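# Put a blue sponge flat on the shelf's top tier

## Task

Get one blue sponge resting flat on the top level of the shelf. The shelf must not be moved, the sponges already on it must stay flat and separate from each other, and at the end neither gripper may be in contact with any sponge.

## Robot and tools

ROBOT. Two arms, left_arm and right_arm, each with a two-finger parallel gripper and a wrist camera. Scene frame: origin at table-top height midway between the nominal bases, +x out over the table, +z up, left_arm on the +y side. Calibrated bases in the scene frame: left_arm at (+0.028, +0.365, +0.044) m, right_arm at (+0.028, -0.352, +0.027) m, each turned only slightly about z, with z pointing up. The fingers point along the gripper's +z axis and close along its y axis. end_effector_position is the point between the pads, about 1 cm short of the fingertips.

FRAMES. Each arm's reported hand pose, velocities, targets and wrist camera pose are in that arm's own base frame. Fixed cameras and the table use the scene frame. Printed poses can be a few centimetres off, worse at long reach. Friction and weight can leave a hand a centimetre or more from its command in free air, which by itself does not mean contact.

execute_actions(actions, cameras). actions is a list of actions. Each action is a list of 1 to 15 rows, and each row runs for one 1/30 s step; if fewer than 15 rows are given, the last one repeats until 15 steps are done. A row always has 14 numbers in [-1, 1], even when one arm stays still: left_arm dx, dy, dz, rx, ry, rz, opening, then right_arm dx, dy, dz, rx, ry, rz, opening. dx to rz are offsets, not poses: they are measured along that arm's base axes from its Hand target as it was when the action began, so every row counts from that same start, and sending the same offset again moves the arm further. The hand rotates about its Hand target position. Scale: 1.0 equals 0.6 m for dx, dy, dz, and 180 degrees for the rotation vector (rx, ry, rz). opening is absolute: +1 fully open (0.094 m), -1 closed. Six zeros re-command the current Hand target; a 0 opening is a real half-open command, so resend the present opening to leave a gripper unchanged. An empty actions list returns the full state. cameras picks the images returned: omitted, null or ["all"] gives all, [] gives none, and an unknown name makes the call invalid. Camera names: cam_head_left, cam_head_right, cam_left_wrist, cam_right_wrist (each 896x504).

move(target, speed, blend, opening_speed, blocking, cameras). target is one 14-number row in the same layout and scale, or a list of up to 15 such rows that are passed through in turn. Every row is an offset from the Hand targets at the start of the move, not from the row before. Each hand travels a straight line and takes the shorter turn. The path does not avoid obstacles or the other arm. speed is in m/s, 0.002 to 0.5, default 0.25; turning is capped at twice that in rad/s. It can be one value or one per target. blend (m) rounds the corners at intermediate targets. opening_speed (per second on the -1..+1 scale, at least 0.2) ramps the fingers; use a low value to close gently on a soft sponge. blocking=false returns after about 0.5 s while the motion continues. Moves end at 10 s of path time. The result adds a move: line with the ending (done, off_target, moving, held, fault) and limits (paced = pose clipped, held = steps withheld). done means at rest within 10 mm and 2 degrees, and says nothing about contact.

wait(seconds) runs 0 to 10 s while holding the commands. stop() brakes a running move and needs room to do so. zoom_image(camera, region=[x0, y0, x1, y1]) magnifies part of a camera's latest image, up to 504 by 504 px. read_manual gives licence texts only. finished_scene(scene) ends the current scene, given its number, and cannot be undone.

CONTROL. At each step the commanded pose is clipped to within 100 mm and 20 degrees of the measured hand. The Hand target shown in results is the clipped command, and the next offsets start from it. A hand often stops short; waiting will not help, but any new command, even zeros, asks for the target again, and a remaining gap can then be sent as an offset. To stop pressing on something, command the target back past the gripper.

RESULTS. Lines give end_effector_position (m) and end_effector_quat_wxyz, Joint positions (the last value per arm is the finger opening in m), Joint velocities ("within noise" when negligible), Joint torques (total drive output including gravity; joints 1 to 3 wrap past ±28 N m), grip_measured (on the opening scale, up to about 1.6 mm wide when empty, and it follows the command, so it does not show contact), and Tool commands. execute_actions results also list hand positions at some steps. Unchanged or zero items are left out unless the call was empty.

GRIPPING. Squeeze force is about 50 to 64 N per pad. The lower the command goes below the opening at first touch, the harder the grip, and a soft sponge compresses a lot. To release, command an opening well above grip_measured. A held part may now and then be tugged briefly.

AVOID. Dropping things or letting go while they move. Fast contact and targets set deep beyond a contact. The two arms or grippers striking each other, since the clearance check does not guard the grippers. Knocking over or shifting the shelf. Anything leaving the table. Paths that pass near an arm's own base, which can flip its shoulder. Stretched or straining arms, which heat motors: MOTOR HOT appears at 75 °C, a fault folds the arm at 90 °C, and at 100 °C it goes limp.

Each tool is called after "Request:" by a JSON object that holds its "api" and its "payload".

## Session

Request:
{"api": "execute_actions", "payload": {"actions": []}}

Scene clock: 0.00 s.
left_arm: end_effector_position=(+0.4062, +0.0450, +0.1053) grip_measured=+1.000 end_effector_quat_wxyz=(+0.570, -0.097, +0.805, +0.133) | right_arm: end_effector_position=(+0.4027, -0.0245, +0.1138) grip_measured=+1.000 end_effector_quat_wxyz=(+0.606, +0.063, +0.791, -0.059)
Joint positions: left_arm=[-0.056 1.587 0.449 0.792 -0.383 -0.025 0.094] | right_arm=[0.02 1.559 0.378 0.914 0.19 0.035 0.094]
Joint velocities: within noise
Joint torques (N m): no reading
Motor temperatures (°C): left_arm=[26 27 28 25 24 27 28] | right_arm=[27 29 26 27 27 28 28]
Heat: left arm: 28 °C; right arm: 29 °C.
Hand target: left_arm +0.4116, +0.0458, +0.1221; +0.590, -0.105, +0.790, +0.131 | right_arm +0.4073, -0.0259, +0.1300; +0.624, +0.070, +0.776, -0.058
Tool commands: left_gripper/opening=+1.0 right_gripper/opening=+1.0

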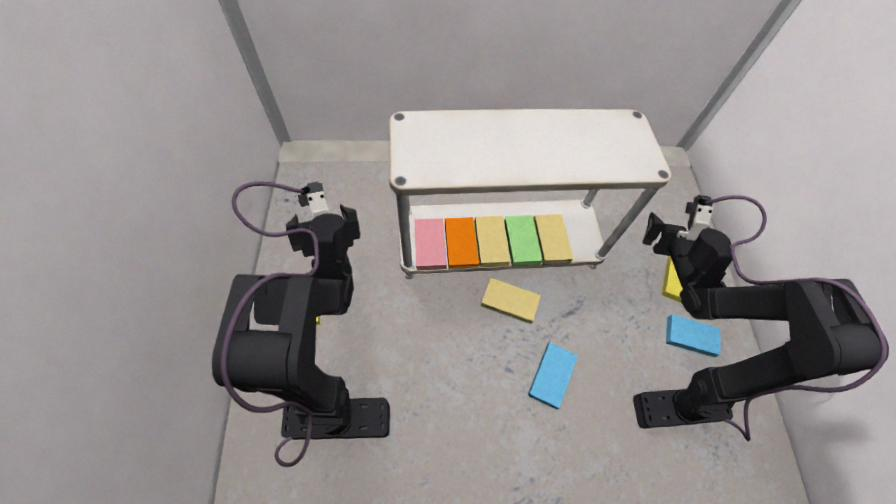

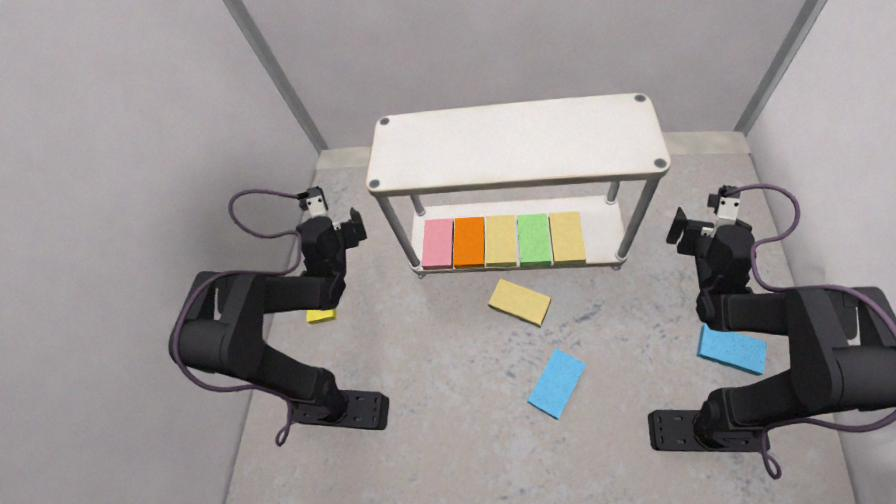

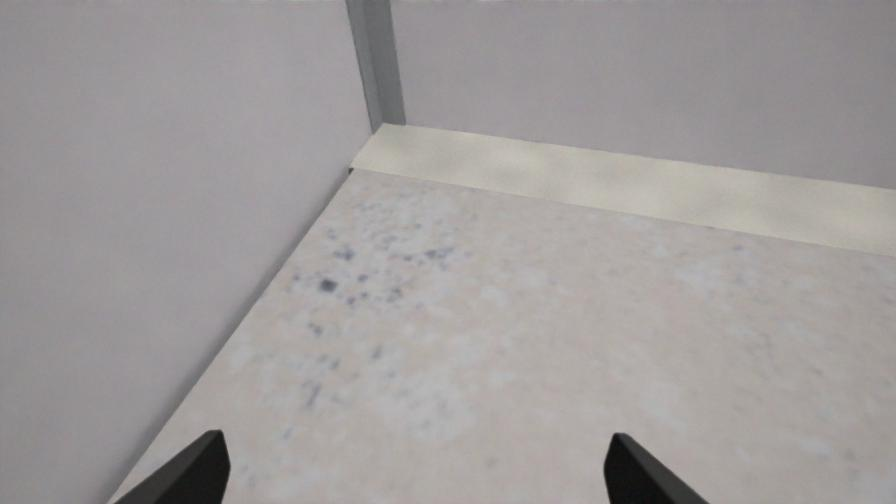

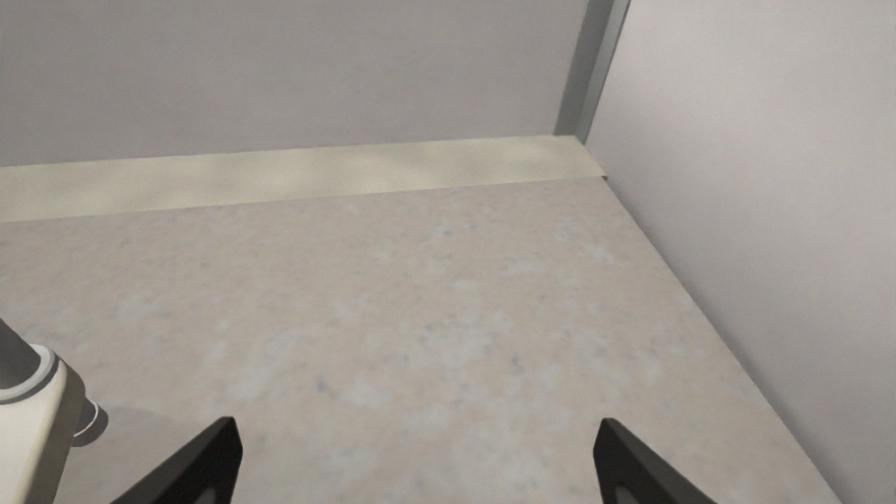

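Request:
{"api": "move", "payload": {"target": [[0,0,0,0,0,0,1,-0.3,0.05,0.06,0.066,0.2,-0.034,1],[0,0,0,0,0,0,1,-0.529,0.477,0.03,0.132,0.412,-0.0685,1]], "blend": 0.05}}

Scene clock: 5.27 s.
left_arm: end_effector_position=(+0.4062, +0.0450, +0.1053) grip_measured=+1.000 end_effector_quat_wxyz=(+0.570, -0.097, +0.805, +0.133) | right_arm: end_effector_position=(+0.0855, +0.2546, +0.1347) grip_measured=+1.000 end_effector_quat_wxyz=(-0.005, +0.207, +0.978, -0.016)
Joint positions: left_arm=[-0.056 1.587 0.449 0.792 -0.383 -0.025 0.094] | right_arm=[1.24 1.589 1.35 -1.365 -0.005 1.656 0.094]
Joint torques (N m): left_arm=[0.03 -4.9 5.24 1.74 -0.11 -0.04] | right_arm=[0.05 -5.91 8.23 -0.01 -0.06 0.08]
Hand target: left_arm +0.4116, +0.0458, +0.1221; +0.590, -0.105, +0.790, +0.131 | right_arm +0.0899, +0.2603, +0.1480; +0.000, +0.216, +0.976, +0.000
Off the commanded pose: left_arm 0.018 m, 3 deg | right_arm 0.015 m, 2 deg.
move: off_target (left_arm, right_arm)

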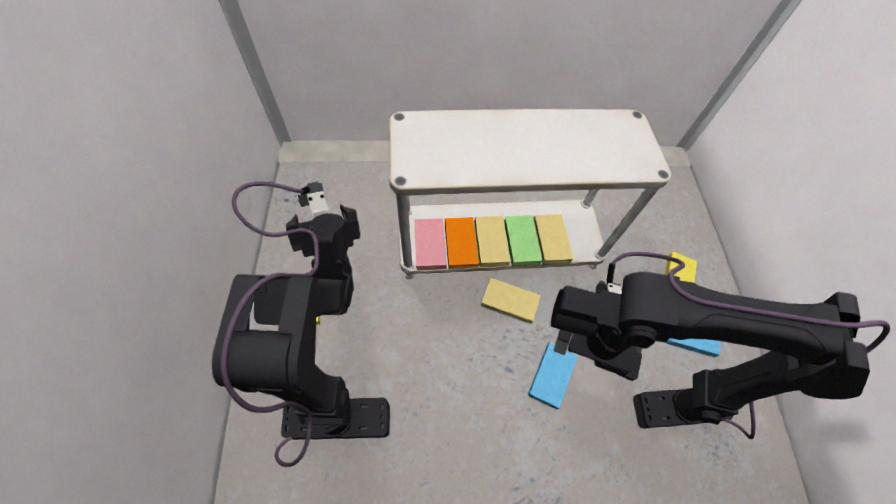

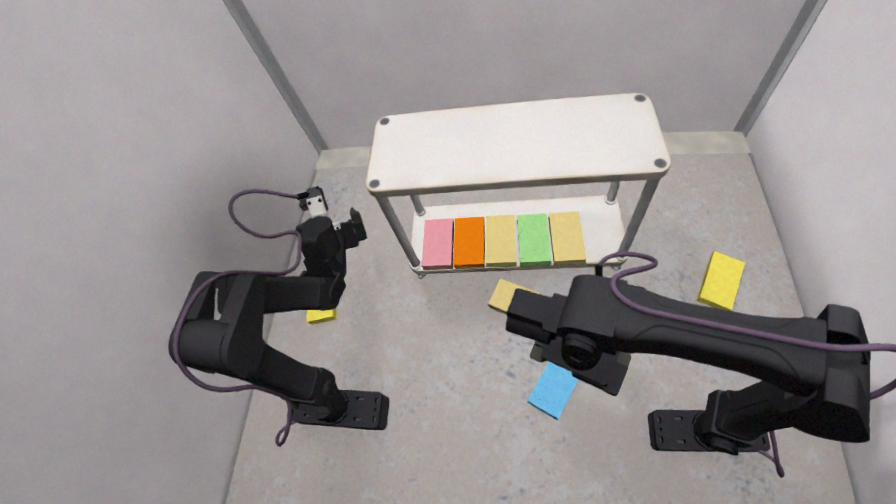

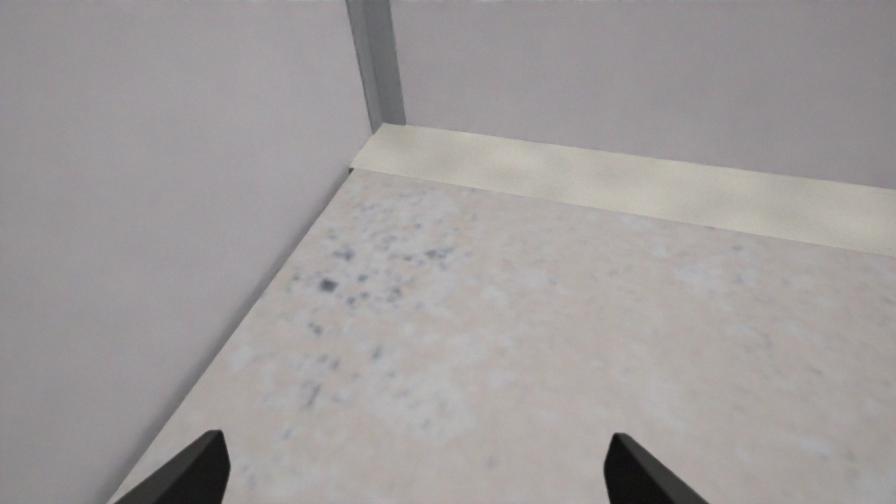

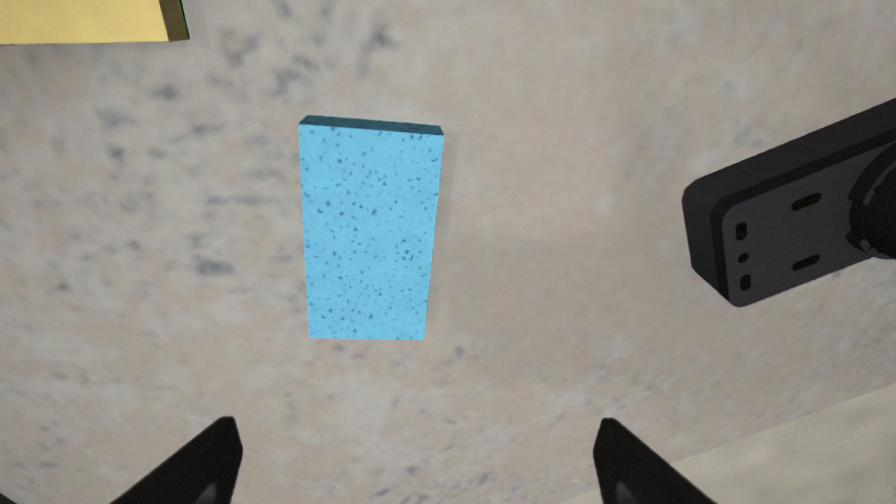

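Request:
{"api": "move", "payload": {"target": [0,0,0,0,0,0,1,0.003,0.06,-0.14,0,0,-0.014,1], "cameras": ["cam_right_wrist","cam_head_left"]}}

Scene clock: 7.13 s.
left_arm: end_effector_position=(+0.4062, +0.0450, +0.1053) grip_measured=+1.000 end_effector_quat_wxyz=(+0.570, -0.097, +0.805, +0.133) | right_arm: end_effector_position=(+0.0915, +0.2934, +0.0627) grip_measured=+1.000 end_effector_quat_wxyz=(-0.004, +0.234, +0.972, -0.011)
Joint positions: left_arm=[-0.056 1.587 0.449 0.792 -0.383 -0.025 0.094] | right_arm=[1.261 1.76 1.252 -1.085 -0.007 1.733 0.094]
Joint torques (N m): left_arm=[0.01 -4.88 5.27 1.74 -0.11 -0.01] | right_arm=[0.34 -7.62 3.89 0.43 -0.04 0.08]
Hand target: left_arm +0.4116, +0.0458, +0.1221; +0.590, -0.105, +0.790, +0.131 | right_arm +0.0917, +0.2963, +0.0640; +0.000, +0.237, +0.971, +0.000
Off the commanded pose: left_arm 0.018 m, 3 deg | right_arm 0.003 m, 1 deg.
move: off_target (left_arm)
Images, in order: cam_head_left, cam_right_wrist.

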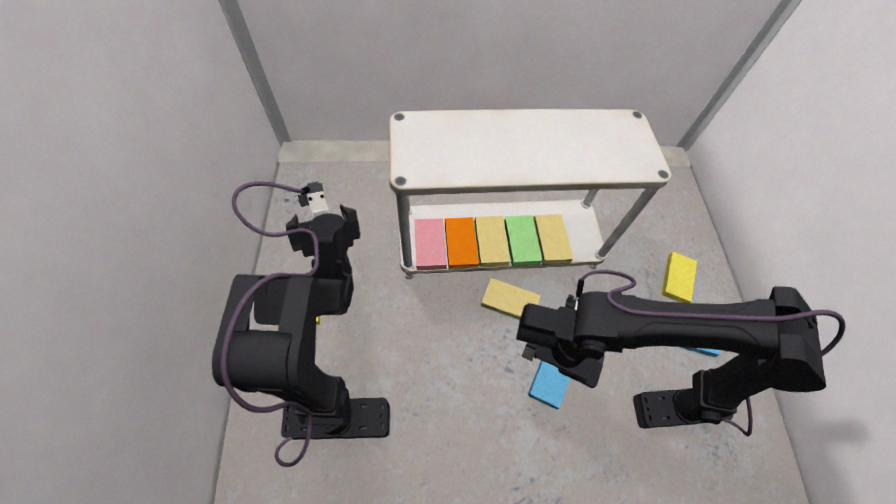

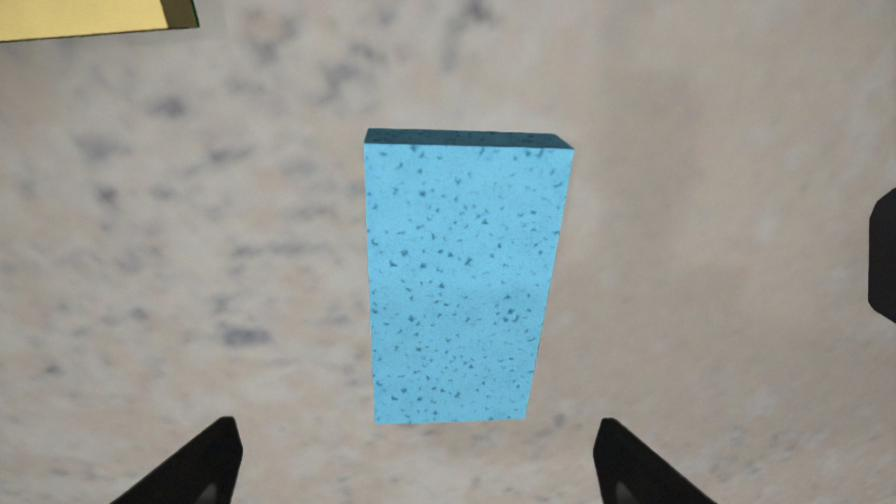

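Request:
{"api": "move", "payload": {"target": [0,0,0,0,0,0,1,-0.011,-0.016,-0.108,0,0,0,1], "speed": 0.1, "cameras": ["cam_right_wrist"]}}

Scene clock: 8.87 s.
left_arm: end_effector_position=(+0.4062, +0.0450, +0.1053) grip_measured=+1.000 end_effector_quat_wxyz=(+0.570, -0.097, +0.805, +0.133) | right_arm: end_effector_position=(+0.0868, +0.2844, +0.0004) grip_measured=+1.000 end_effector_quat_wxyz=(-0.004, +0.236, +0.972, -0.006)
Joint positions: left_arm=[-0.056 1.587 0.449 0.792 -0.383 -0.025 0.094] | right_arm=[1.267 1.81 1.045 -0.819 -0.007 1.744 0.094]
Joint torques (N m): left_arm=[0.08 -4.88 5.27 1.73 -0.11 -0.04] | right_arm=[0.4 -6.98 3.38 0.46 -0.04 0.07]
Hand target: left_arm +0.4116, +0.0458, +0.1221; +0.590, -0.105, +0.790, +0.131 | right_arm +0.0851, +0.2867, -0.0008; +0.000, +0.237, +0.971, +0.000
Off the commanded pose: left_arm 0.018 m, 3 deg | right_arm 0.003 m, 1 deg.
move: off_target (left_arm)
Images, in order: cam_right_wrist.

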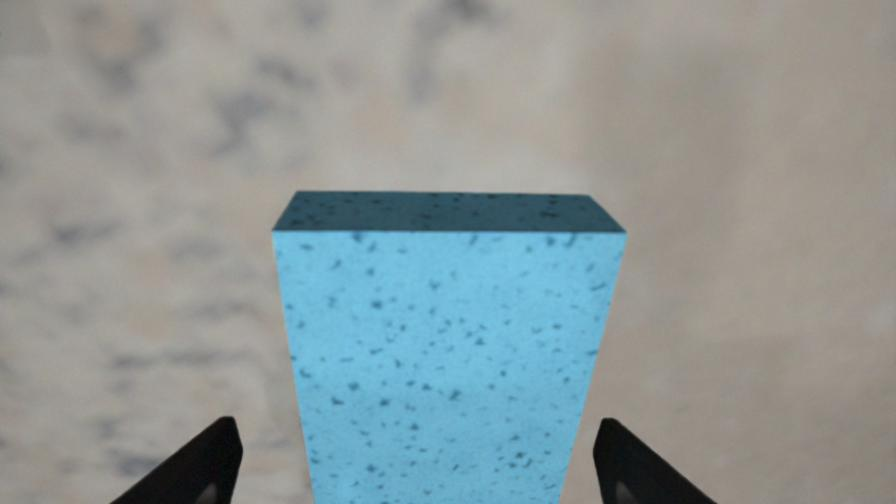

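Request:
{"api": "move", "payload": {"target": [0,0,0,0,0,0,1,-0.004,-0.006,-0.016,0,0,0,1], "speed": 0.05, "cameras": []}}

Request:
{"api": "move", "payload": {"target": [0,0,0,0,0,0,1,0,0,0,0,0,0,0.2], "opening_speed": 0.5, "cameras": ["cam_right_wrist"]}}

Scene clock: 10.33 s.
left_arm: end_effector_position=(+0.4062, +0.0450, +0.1053) grip_measured=+1.000 end_effector_quat_wxyz=(+0.570, -0.097, +0.805, +0.133) | right_arm: end_effector_position=(+0.0851, +0.2821, -0.0072) grip_measured=+1.000 end_effector_quat_wxyz=(-0.004, +0.237, +0.972, -0.002)
Joint positions: left_arm=[-0.056 1.587 0.449 0.792 -0.383 -0.025 0.094] | right_arm=[1.27 1.81 1.01 -0.776 -0.007 1.748 0.094]
Joint torques (N m): left_arm=[0.02 -4.88 5.27 1.74 -0.11 -0.03] | right_arm=[0.42 -6.52 3.22 0.47 -0.04 0.07]
Hand target: left_arm +0.4116, +0.0458, +0.1221; +0.590, -0.105, +0.790, +0.131 | right_arm +0.0827, +0.2831, -0.0104; +0.000, +0.237, +0.971, +0.000
Off the commanded pose: left_arm 0.018 m, 3 deg | right_arm 0.004 m, 0 deg.
move: off_target (left_arm)

Scene clock: 12.43 s.
left_arm: end_effector_position=(+0.4062, +0.0450, +0.1053) grip_measured=+1.000 end_effector_quat_wxyz=(+0.570, -0.097, +0.805, +0.133) | right_arm: end_effector_position=(+0.0851, +0.2821, -0.0072) grip_measured=+0.349 end_effector_quat_wxyz=(-0.004, +0.237, +0.972, -0.002)
Joint positions: left_arm=[-0.056 1.587 0.449 0.792 -0.383 -0.025 0.094] | right_arm=[1.27 1.81 1.01 -0.776 -0.007 1.748 0.063]
Joint torques (N m): left_arm=[0.05 -4.9 5.31 1.74 -0.11 -0.02] | right_arm=[0.42 -6.5 3.21 0.46 -0.05 0.07]
Hand target: left_arm +0.4116, +0.0458, +0.1221; +0.590, -0.105, +0.790, +0.131 | right_arm +0.0827, +0.2831, -0.0104; +0.000, +0.237, +0.971, +0.000
Off the commanded pose: left_arm 0.018 m, 3 deg | right_arm 0.004 m, 0 deg.
move: off_target (left_arm)
Images, in order: cam_right_wrist.

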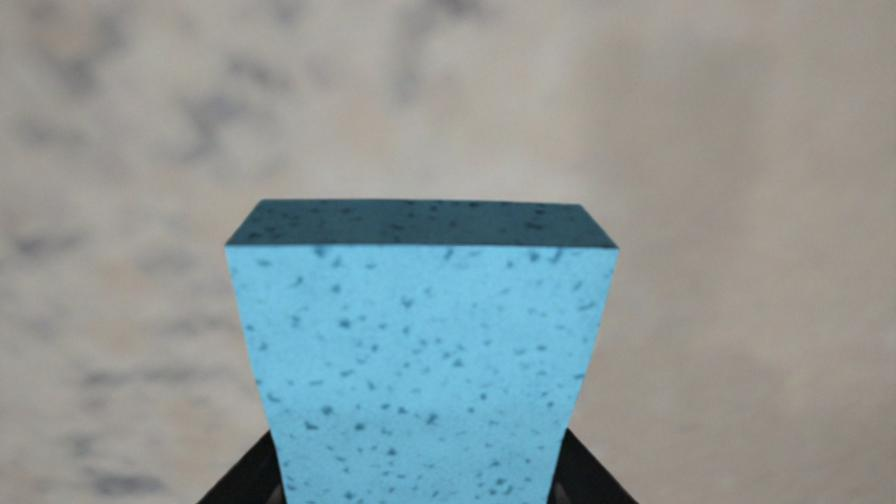

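Request:
{"api": "move", "payload": {"target": [[0,0,0,0,0,0,1,0,0,0.09,0,0,0,0.2],[0,0,0,0,0,0,1,0.05,-0.045,0.12,0,0,0.483,0.2]], "blend": 0.03, "speed": [0.15,0.3]}}

Scene clock: 16.63 s.
left_arm: end_effector_position=(+0.4062, +0.0450, +0.1053) grip_measured=+1.000 end_effector_quat_wxyz=(+0.570, -0.097, +0.805, +0.133) | right_arm: end_effector_position=(+0.1044, +0.2483, +0.0442) grip_measured=+0.345 end_effector_quat_wxyz=(-0.026, -0.496, +0.868, -0.015)
Joint positions: left_arm=[-0.056 1.587 0.449 0.792 -0.383 -0.025 0.094] | right_arm=[1.165 1.679 1.079 -1.031 -0.007 0.127 0.063]
Joint torques (N m): left_arm=[0.02 -4.86 5.3 1.73 -0.12 -0.04] | right_arm=[-0.61 -8.75 6.61 0.02 -0.04 -0.06]
Hand target: left_arm +0.4116, +0.0458, +0.1221; +0.590, -0.105, +0.790, +0.131 | right_arm +0.1127, +0.2561, +0.0616; +0.000, -0.496, +0.868, +0.000
Off the commanded pose: left_arm 0.018 m, 3 deg | right_arm 0.021 m, 3 deg.
move: off_target (left_arm, right_arm); blend cut to 0.0269 m at target 1

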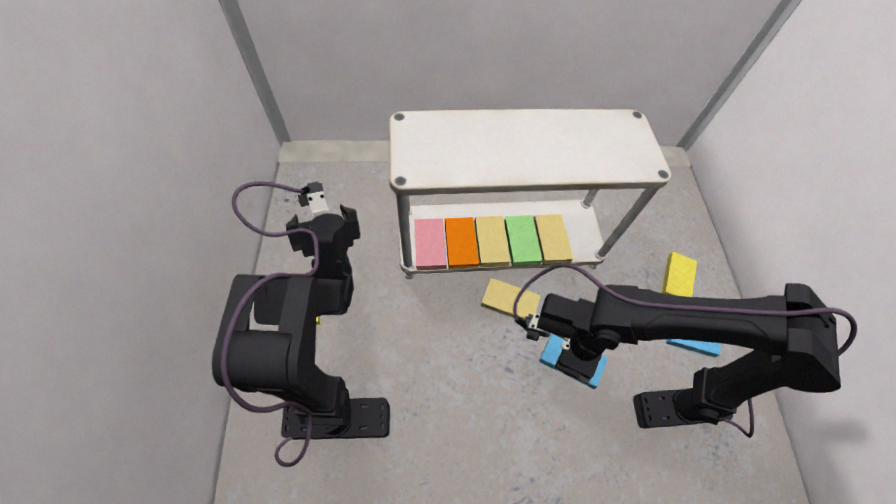

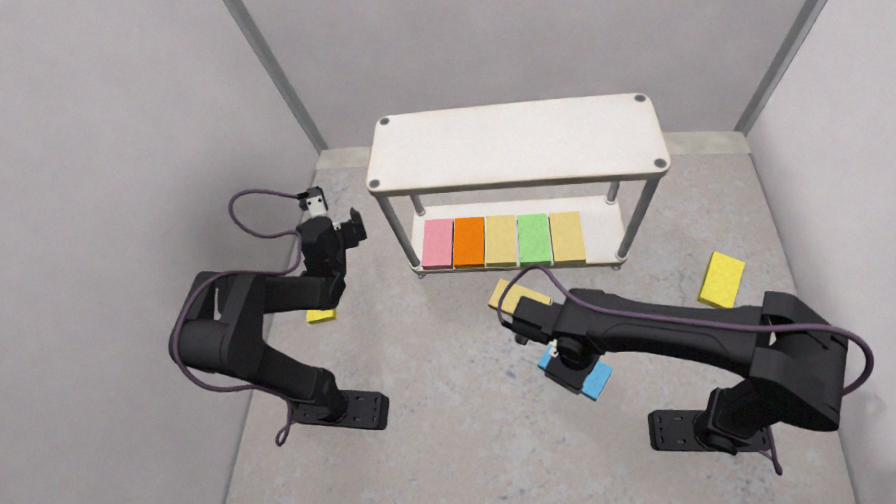

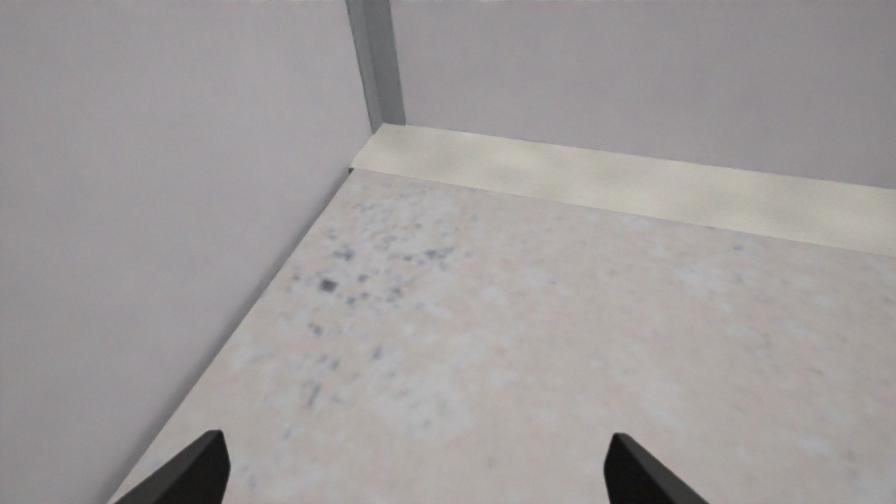

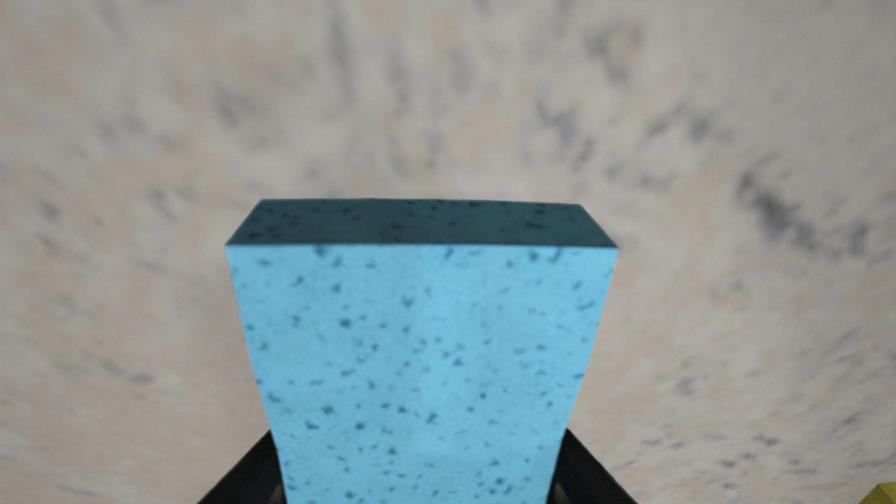

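Request:
{"api": "move", "payload": {"target": [0,0,0,0,0,0,1,0.005,-0.003,-0.105,0,0,0,0.2], "speed": 0.1, "cameras": ["cam_head_left"]}}

Scene clock: 18.50 s.
left_arm: end_effector_position=(+0.4062, +0.0450, +0.1053) grip_measured=+1.000 end_effector_quat_wxyz=(+0.570, -0.097, +0.805, +0.133) | right_arm: end_effector_position=(+0.1096, +0.2517, -0.0007) grip_measured=+0.345 end_effector_quat_wxyz=(-0.013, -0.496, +0.868, -0.005)
Joint positions: left_arm=[-0.056 1.587 0.449 0.792 -0.383 -0.025 0.094] | right_arm=[1.152 1.745 0.959 -0.812 -0.007 0.115 0.063]
Joint torques (N m): left_arm=[0.02 -4.93 5.29 1.76 -0.12 -0.02] | right_arm=[-0.59 -6.48 3.37 0.53 -0.04 -0.07]
Hand target: left_arm +0.4116, +0.0458, +0.1221; +0.590, -0.105, +0.790, +0.131 | right_arm +0.1157, +0.2543, -0.0014; +0.000, -0.496, +0.868, +0.000
Off the commanded pose: left_arm 0.018 m, 3 deg | right_arm 0.007 m, 2 deg.
move: off_target (left_arm)
Images, in order: cam_head_left.

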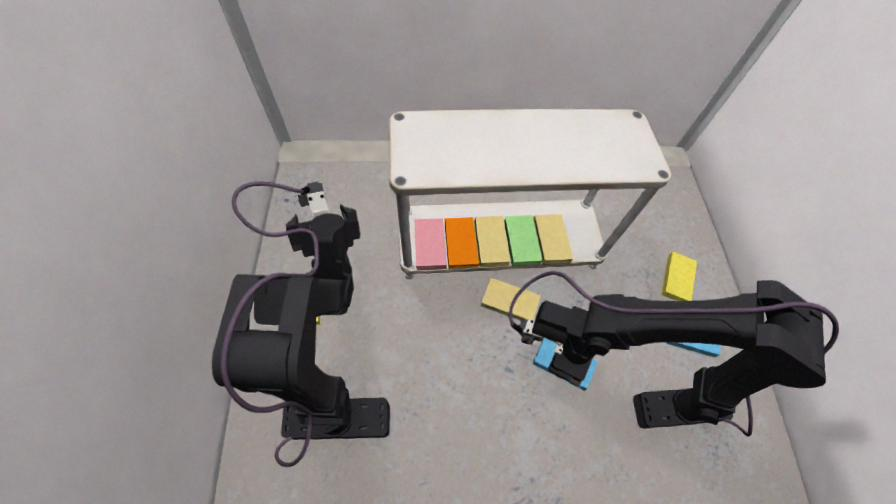

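Request:
{"api": "move", "payload": {"target": [0,0,0,0,0,0,1,0,0,-0.016,0,0,0,0.2], "speed": 0.05, "cameras": []}}

Request:
{"api": "move", "payload": {"target": [0,0,0,0,0,0,1,0,0,0,0,0,0,0.98], "opening_speed": 0.6, "cameras": ["cam_right_wrist"]}}

Scene clock: 19.67 s.
left_arm: end_effector_position=(+0.4062, +0.0450, +0.1053) grip_measured=+1.000 end_effector_quat_wxyz=(+0.570, -0.097, +0.805, +0.133) | right_arm: end_effector_position=(+0.1095, +0.2516, -0.0056) grip_measured=+0.345 end_effector_quat_wxyz=(-0.012, -0.498, +0.867, -0.004)
Joint positions: left_arm=[-0.056 1.587 0.449 0.792 -0.383 -0.025 0.094] | right_arm=[1.152 1.753 0.945 -0.787 -0.007 0.11 0.063]
Joint torques (N m): left_arm=[0.02 -4.9 5.29 1.74 -0.11 -0.03] | right_arm=[-0.58 -5.64 2.95 0.7 -0.04 -0.07]
Hand target: left_arm +0.4116, +0.0458, +0.1221; +0.590, -0.105, +0.790, +0.131 | right_arm +0.1157, +0.2543, -0.0110; +0.000, -0.496, +0.868, +0.000
Off the commanded pose: left_arm 0.018 m, 3 deg | right_arm 0.009 m, 1 deg.
move: off_target (left_arm)

Scene clock: 21.47 s.
left_arm: end_effector_position=(+0.4062, +0.0450, +0.1053) grip_measured=+1.000 end_effector_quat_wxyz=(+0.570, -0.097, +0.805, +0.133) | right_arm: end_effector_position=(+0.1106, +0.2541, -0.0081) grip_measured=+0.977 end_effector_quat_wxyz=(-0.009, -0.496, +0.868, -0.002)
Joint positions: left_arm=[-0.056 1.587 0.449 0.792 -0.383 -0.025 0.094] | right_arm=[1.152 1.762 0.945 -0.772 -0.007 0.115 0.093]
Joint torques (N m): left_arm=[0.03 -4.88 5.26 1.74 -0.12 -0.03] | right_arm=[-0.59 -6.32 2.93 0.56 -0.04 -0.07]
Hand target: left_arm +0.4116, +0.0458, +0.1221; +0.590, -0.105, +0.790, +0.131 | right_arm +0.1157, +0.2543, -0.0110; +0.000, -0.496, +0.868, +0.000
Off the commanded pose: left_arm 0.018 m, 3 deg | right_arm 0.006 m, 1 deg.
move: off_target (left_arm)
Images, in order: cam_right_wrist.

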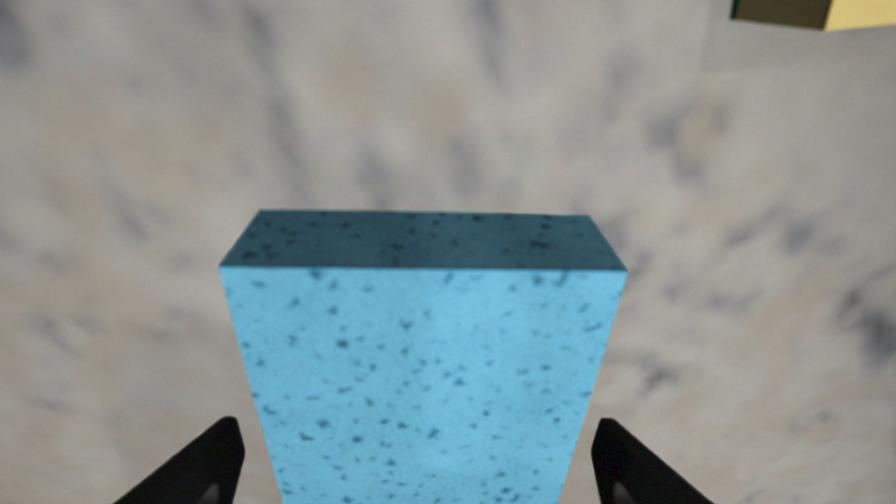

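Request:
{"api": "move", "payload": {"target": [[0,0,0,0,0,0,1,0,0,0.1,0,0,0,1],[0,0,0,0,0,0,1,-0.01,-0.01,0.16,0.255,-0.147,0,1]], "speed": [0.15,0.25], "cameras": ["cam_right_wrist"]}}

Scene clock: 25.30 s.
left_arm: end_effector_position=(+0.4062, +0.0450, +0.1053) grip_measured=+1.000 end_effector_quat_wxyz=(+0.570, -0.097, +0.805, +0.133) | right_arm: end_effector_position=(+0.1071, +0.2407, +0.0768) grip_measured=+0.997 end_effector_quat_wxyz=(+0.361, -0.455, +0.786, +0.210)
Joint positions: left_arm=[-0.056 1.587 0.449 0.792 -0.383 -0.025 0.094] | right_arm=[1.25 0.785 0.28 -0.213 0.151 0.132 0.094]
Joint torques (N m): left_arm=[0.02 -4.9 5.33 1.74 -0.12 -0.03] | right_arm=[0.4 -0.95 4.48 2.45 0.14 0.04]
Hand target: left_arm +0.4116, +0.0458, +0.1221; +0.590, -0.105, +0.790, +0.131 | right_arm +0.1097, +0.2483, +0.0850; +0.385, -0.444, +0.777, +0.225
Off the commanded pose: left_arm 0.018 m, 3 deg | right_arm 0.012 m, 4 deg.
move: off_target (left_arm, right_arm)
Images, in order: cam_right_wrist.

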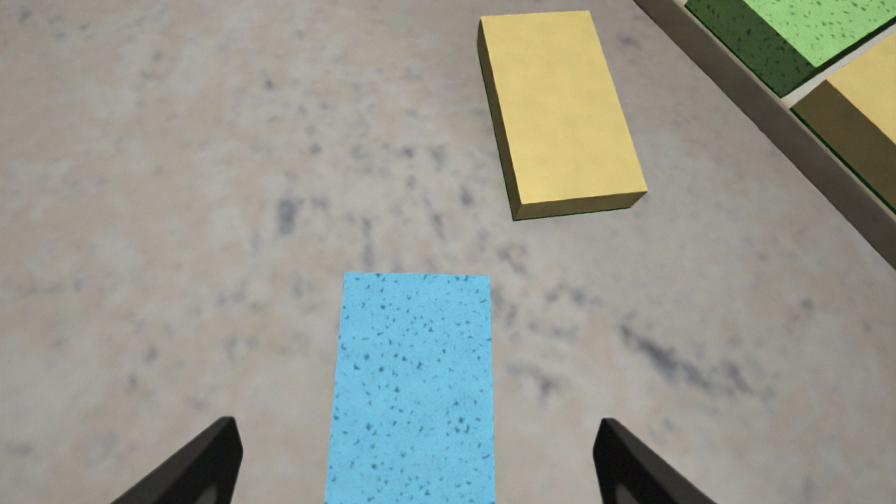

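Request:
{"api": "move", "payload": {"target": [[0,0,0,0,0,0,1,0.004,0.011,-0.11,0,0,0,1],[0,0,0,0,0,0,1,0.004,0.011,-0.15,0,0,0,1]], "speed": [0.15,0.05], "blend": 0.01, "cameras": ["cam_right_wrist"]}}

Scene clock: 27.33 s.
left_arm: end_effector_position=(+0.4062, +0.0450, +0.1053) grip_measured=+1.000 end_effector_quat_wxyz=(+0.570, -0.097, +0.805, +0.133) | right_arm: end_effector_position=(+0.1121, +0.2512, -0.0108) grip_measured=+0.997 end_effector_quat_wxyz=(+0.372, -0.449, +0.784, +0.214)
Joint positions: left_arm=[-0.056 1.587 0.449 0.792 -0.383 -0.025 0.094] | right_arm=[1.252 1.461 0.03 0.738 0.162 0.136 0.094]
Joint torques (N m): left_arm=[-0.02 -4.88 5.31 1.74 -0.1 -0.03] | right_arm=[0.25 -2.54 2.19 2.24 0.03 -0.02]
Hand target: left_arm +0.4116, +0.0458, +0.1221; +0.590, -0.105, +0.790, +0.131 | right_arm +0.1121, +0.2549, -0.0050; +0.385, -0.444, +0.777, +0.225
Off the commanded pose: left_arm 0.018 m, 3 deg | right_arm 0.007 m, 2 deg.
move: off_target (left_arm)
Images, in order: cam_right_wrist.

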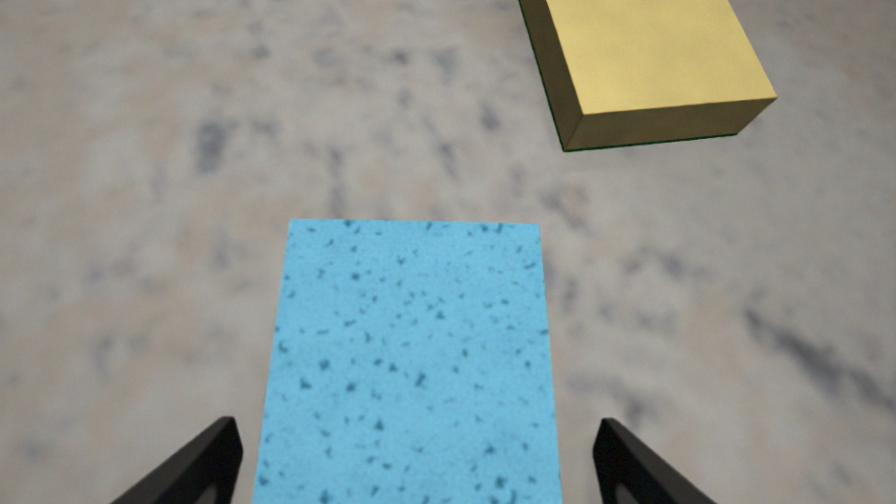

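Request:
{"api": "move", "payload": {"target": [0,0,0,0,0,0,1,0,0,0,0,0,0,0.2], "opening_speed": 0.5, "cameras": []}}

Request:
{"api": "move", "payload": {"target": [0,0,0,0,0,0,1,0,-0.02,0.3,0,0,0,0.2], "speed": 0.15}}

Scene clock: 29.60 s.
left_arm: end_effector_position=(+0.4062, +0.0450, +0.1053) grip_measured=+1.000 end_effector_quat_wxyz=(+0.570, -0.097, +0.805, +0.133) | right_arm: end_effector_position=(+0.1128, +0.2512, -0.0105) grip_measured=+0.363 end_effector_quat_wxyz=(+0.373, -0.448, +0.784, +0.214)
Joint positions: left_arm=[-0.056 1.587 0.449 0.792 -0.383 -0.025 0.094] | right_arm=[1.25 1.461 0.03 0.739 0.163 0.136 0.064]
Joint torques (N m): left_arm=[0.03 -4.82 5.31 1.74 -0.11 -0.02] | right_arm=[0.25 -2.48 2.18 2.24 0.02 -0.02]
Hand target: left_arm +0.4116, +0.0458, +0.1221; +0.590, -0.105, +0.790, +0.131 | right_arm +0.1121, +0.2549, -0.0050; +0.385, -0.444, +0.777, +0.225
Off the commanded pose: left_arm 0.018 m, 3 deg | right_arm 0.007 m, 2 deg.
move: off_target (left_arm)

Scene clock: 31.83 s.
left_arm: end_effector_position=(+0.4062, +0.0450, +0.1053) grip_measured=+1.000 end_effector_quat_wxyz=(+0.570, -0.097, +0.805, +0.133) | right_arm: end_effector_position=(+0.1093, +0.2439, +0.1574) grip_measured=+0.362 end_effector_quat_wxyz=(+0.375, -0.446, +0.781, +0.223)
Joint positions: left_arm=[-0.056 1.587 0.449 0.792 -0.383 -0.025 0.094] | right_arm=[1.244 0.723 0.556 -0.508 0.148 0.135 0.064]
Joint torques (N m): left_arm=[0.03 -4.89 5.24 1.73 -0.11 -0.04] | right_arm=[-0.61 -0.91 9.55 1.38 -0.05 -0.07]
Motor temperatures (°C): left_arm=[26 28 29 30 24 27 28] | right_arm=[27 30 28 30 27 28 29]
Hand target: left_arm +0.4116, +0.0458, +0.1221; +0.590, -0.105, +0.790, +0.131 | right_arm +0.1121, +0.2429, +0.1750; +0.385, -0.444, +0.777, +0.225
Off the commanded pose: left_arm 0.018 m, 3 deg | right_arm 0.018 m, 1 deg.
move: off_target (left_arm, right_arm)

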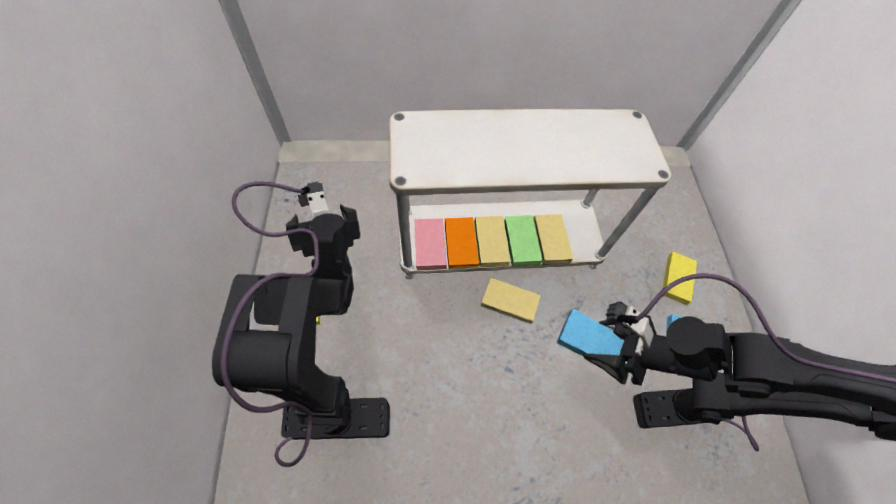

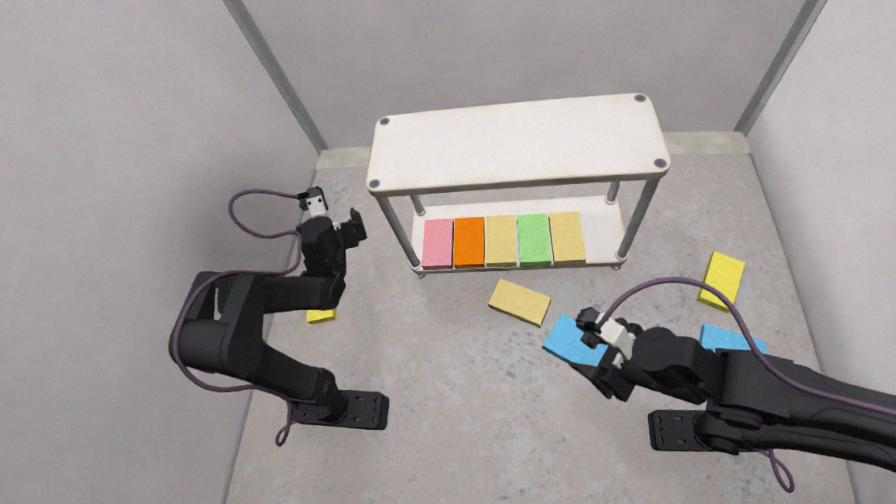

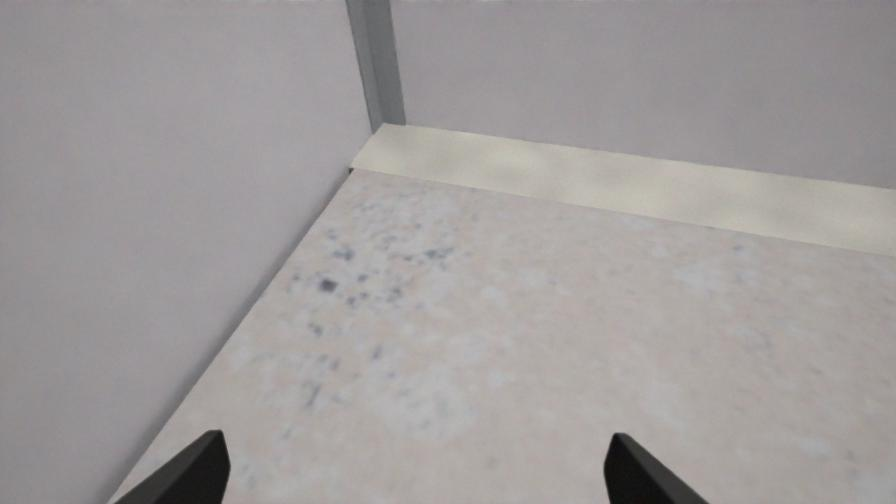

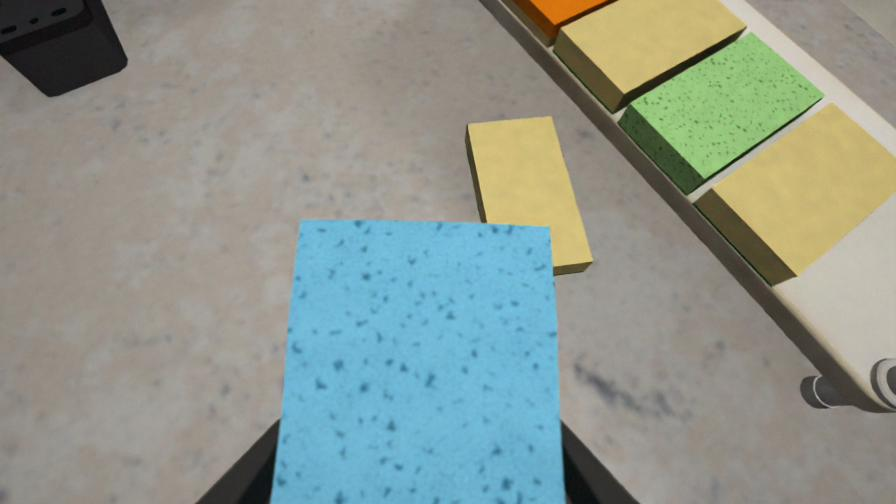

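Request:
{"api": "move", "payload": {"target": [[0,0,0,0,0,0,1,0.05,-0.03,0.33,0,0,-0.04,0.2],[0,0,0,0,0,0,1,0.322,-0.138,0.405,0,0,-0.178,0.2]], "speed": 0.2, "blend": 0.04}}

Scene clock: 35.37 s.
left_arm: end_effector_position=(+0.4062, +0.0450, +0.1053) grip_measured=+1.000 end_effector_quat_wxyz=(+0.570, -0.097, +0.805, +0.133) | right_arm: end_effector_position=(+0.3153, +0.1613, +0.4052) grip_measured=+0.362 end_effector_quat_wxyz=(+0.426, -0.203, +0.875, +0.105)
Joint positions: left_arm=[-0.056 1.587 0.449 0.792 -0.383 -0.025 0.094] | right_arm=[0.47 1.42 1.967 -1.21 -0.001 0.013 0.064]
Joint torques (N m): left_arm=[-0.01 -4.92 5.29 1.75 -0.11 -0.03] | right_arm=[-0.34 -4.34 7.69 1.38 -0.12 -0.07]
Hand target: left_arm +0.4116, +0.0458, +0.1221; +0.590, -0.105, +0.790, +0.131 | right_arm +0.3053, +0.1601, +0.4180; +0.432, -0.213, +0.870, +0.110
Off the commanded pose: left_arm 0.018 m, 3 deg | right_arm 0.016 m, 2 deg.
move: off_target (left_arm, right_arm)

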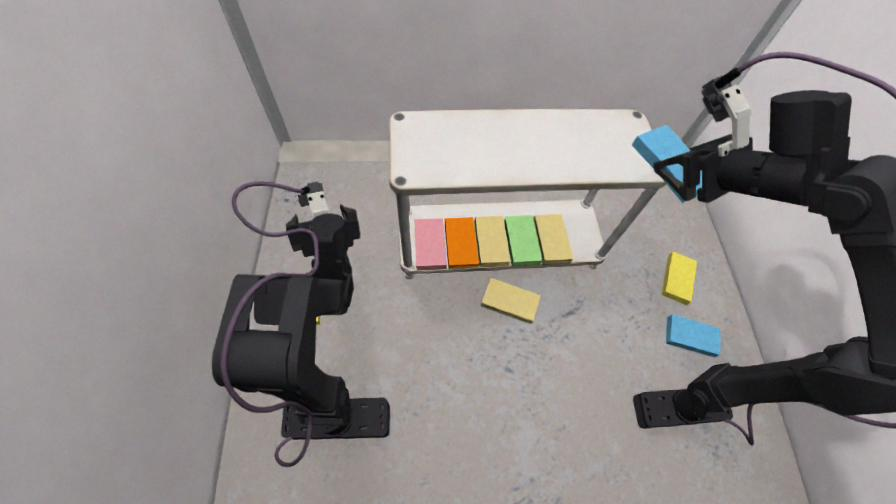

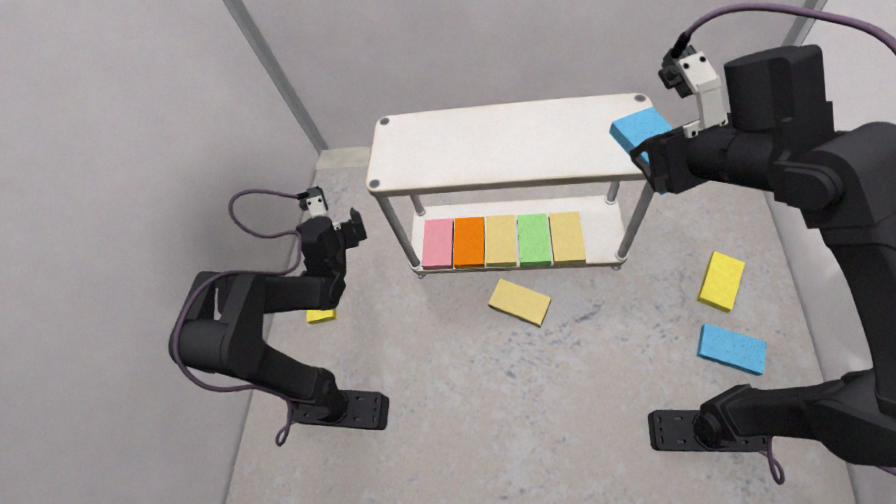

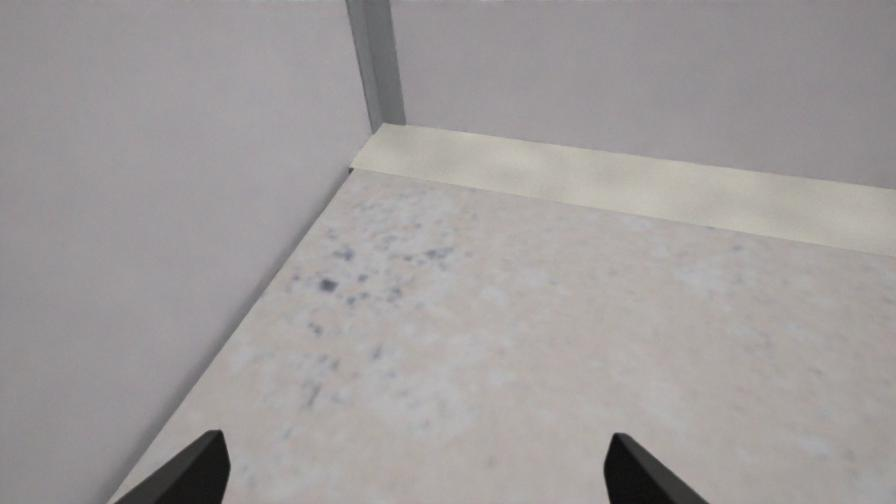

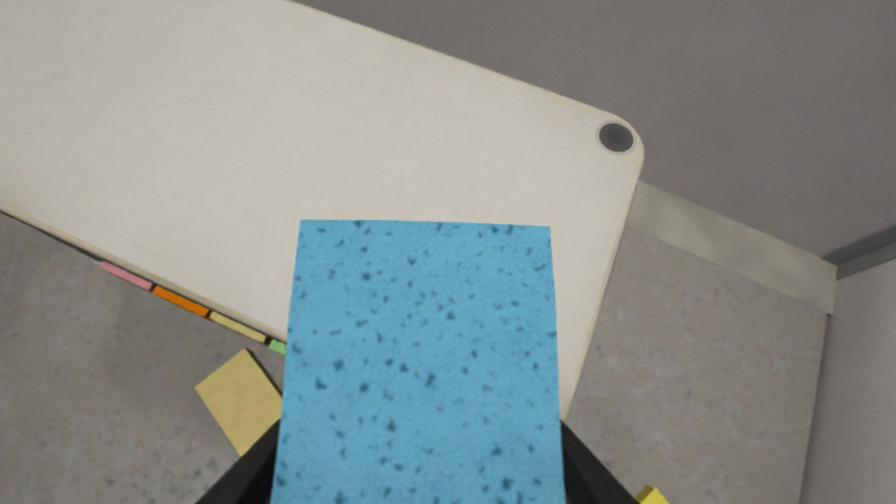

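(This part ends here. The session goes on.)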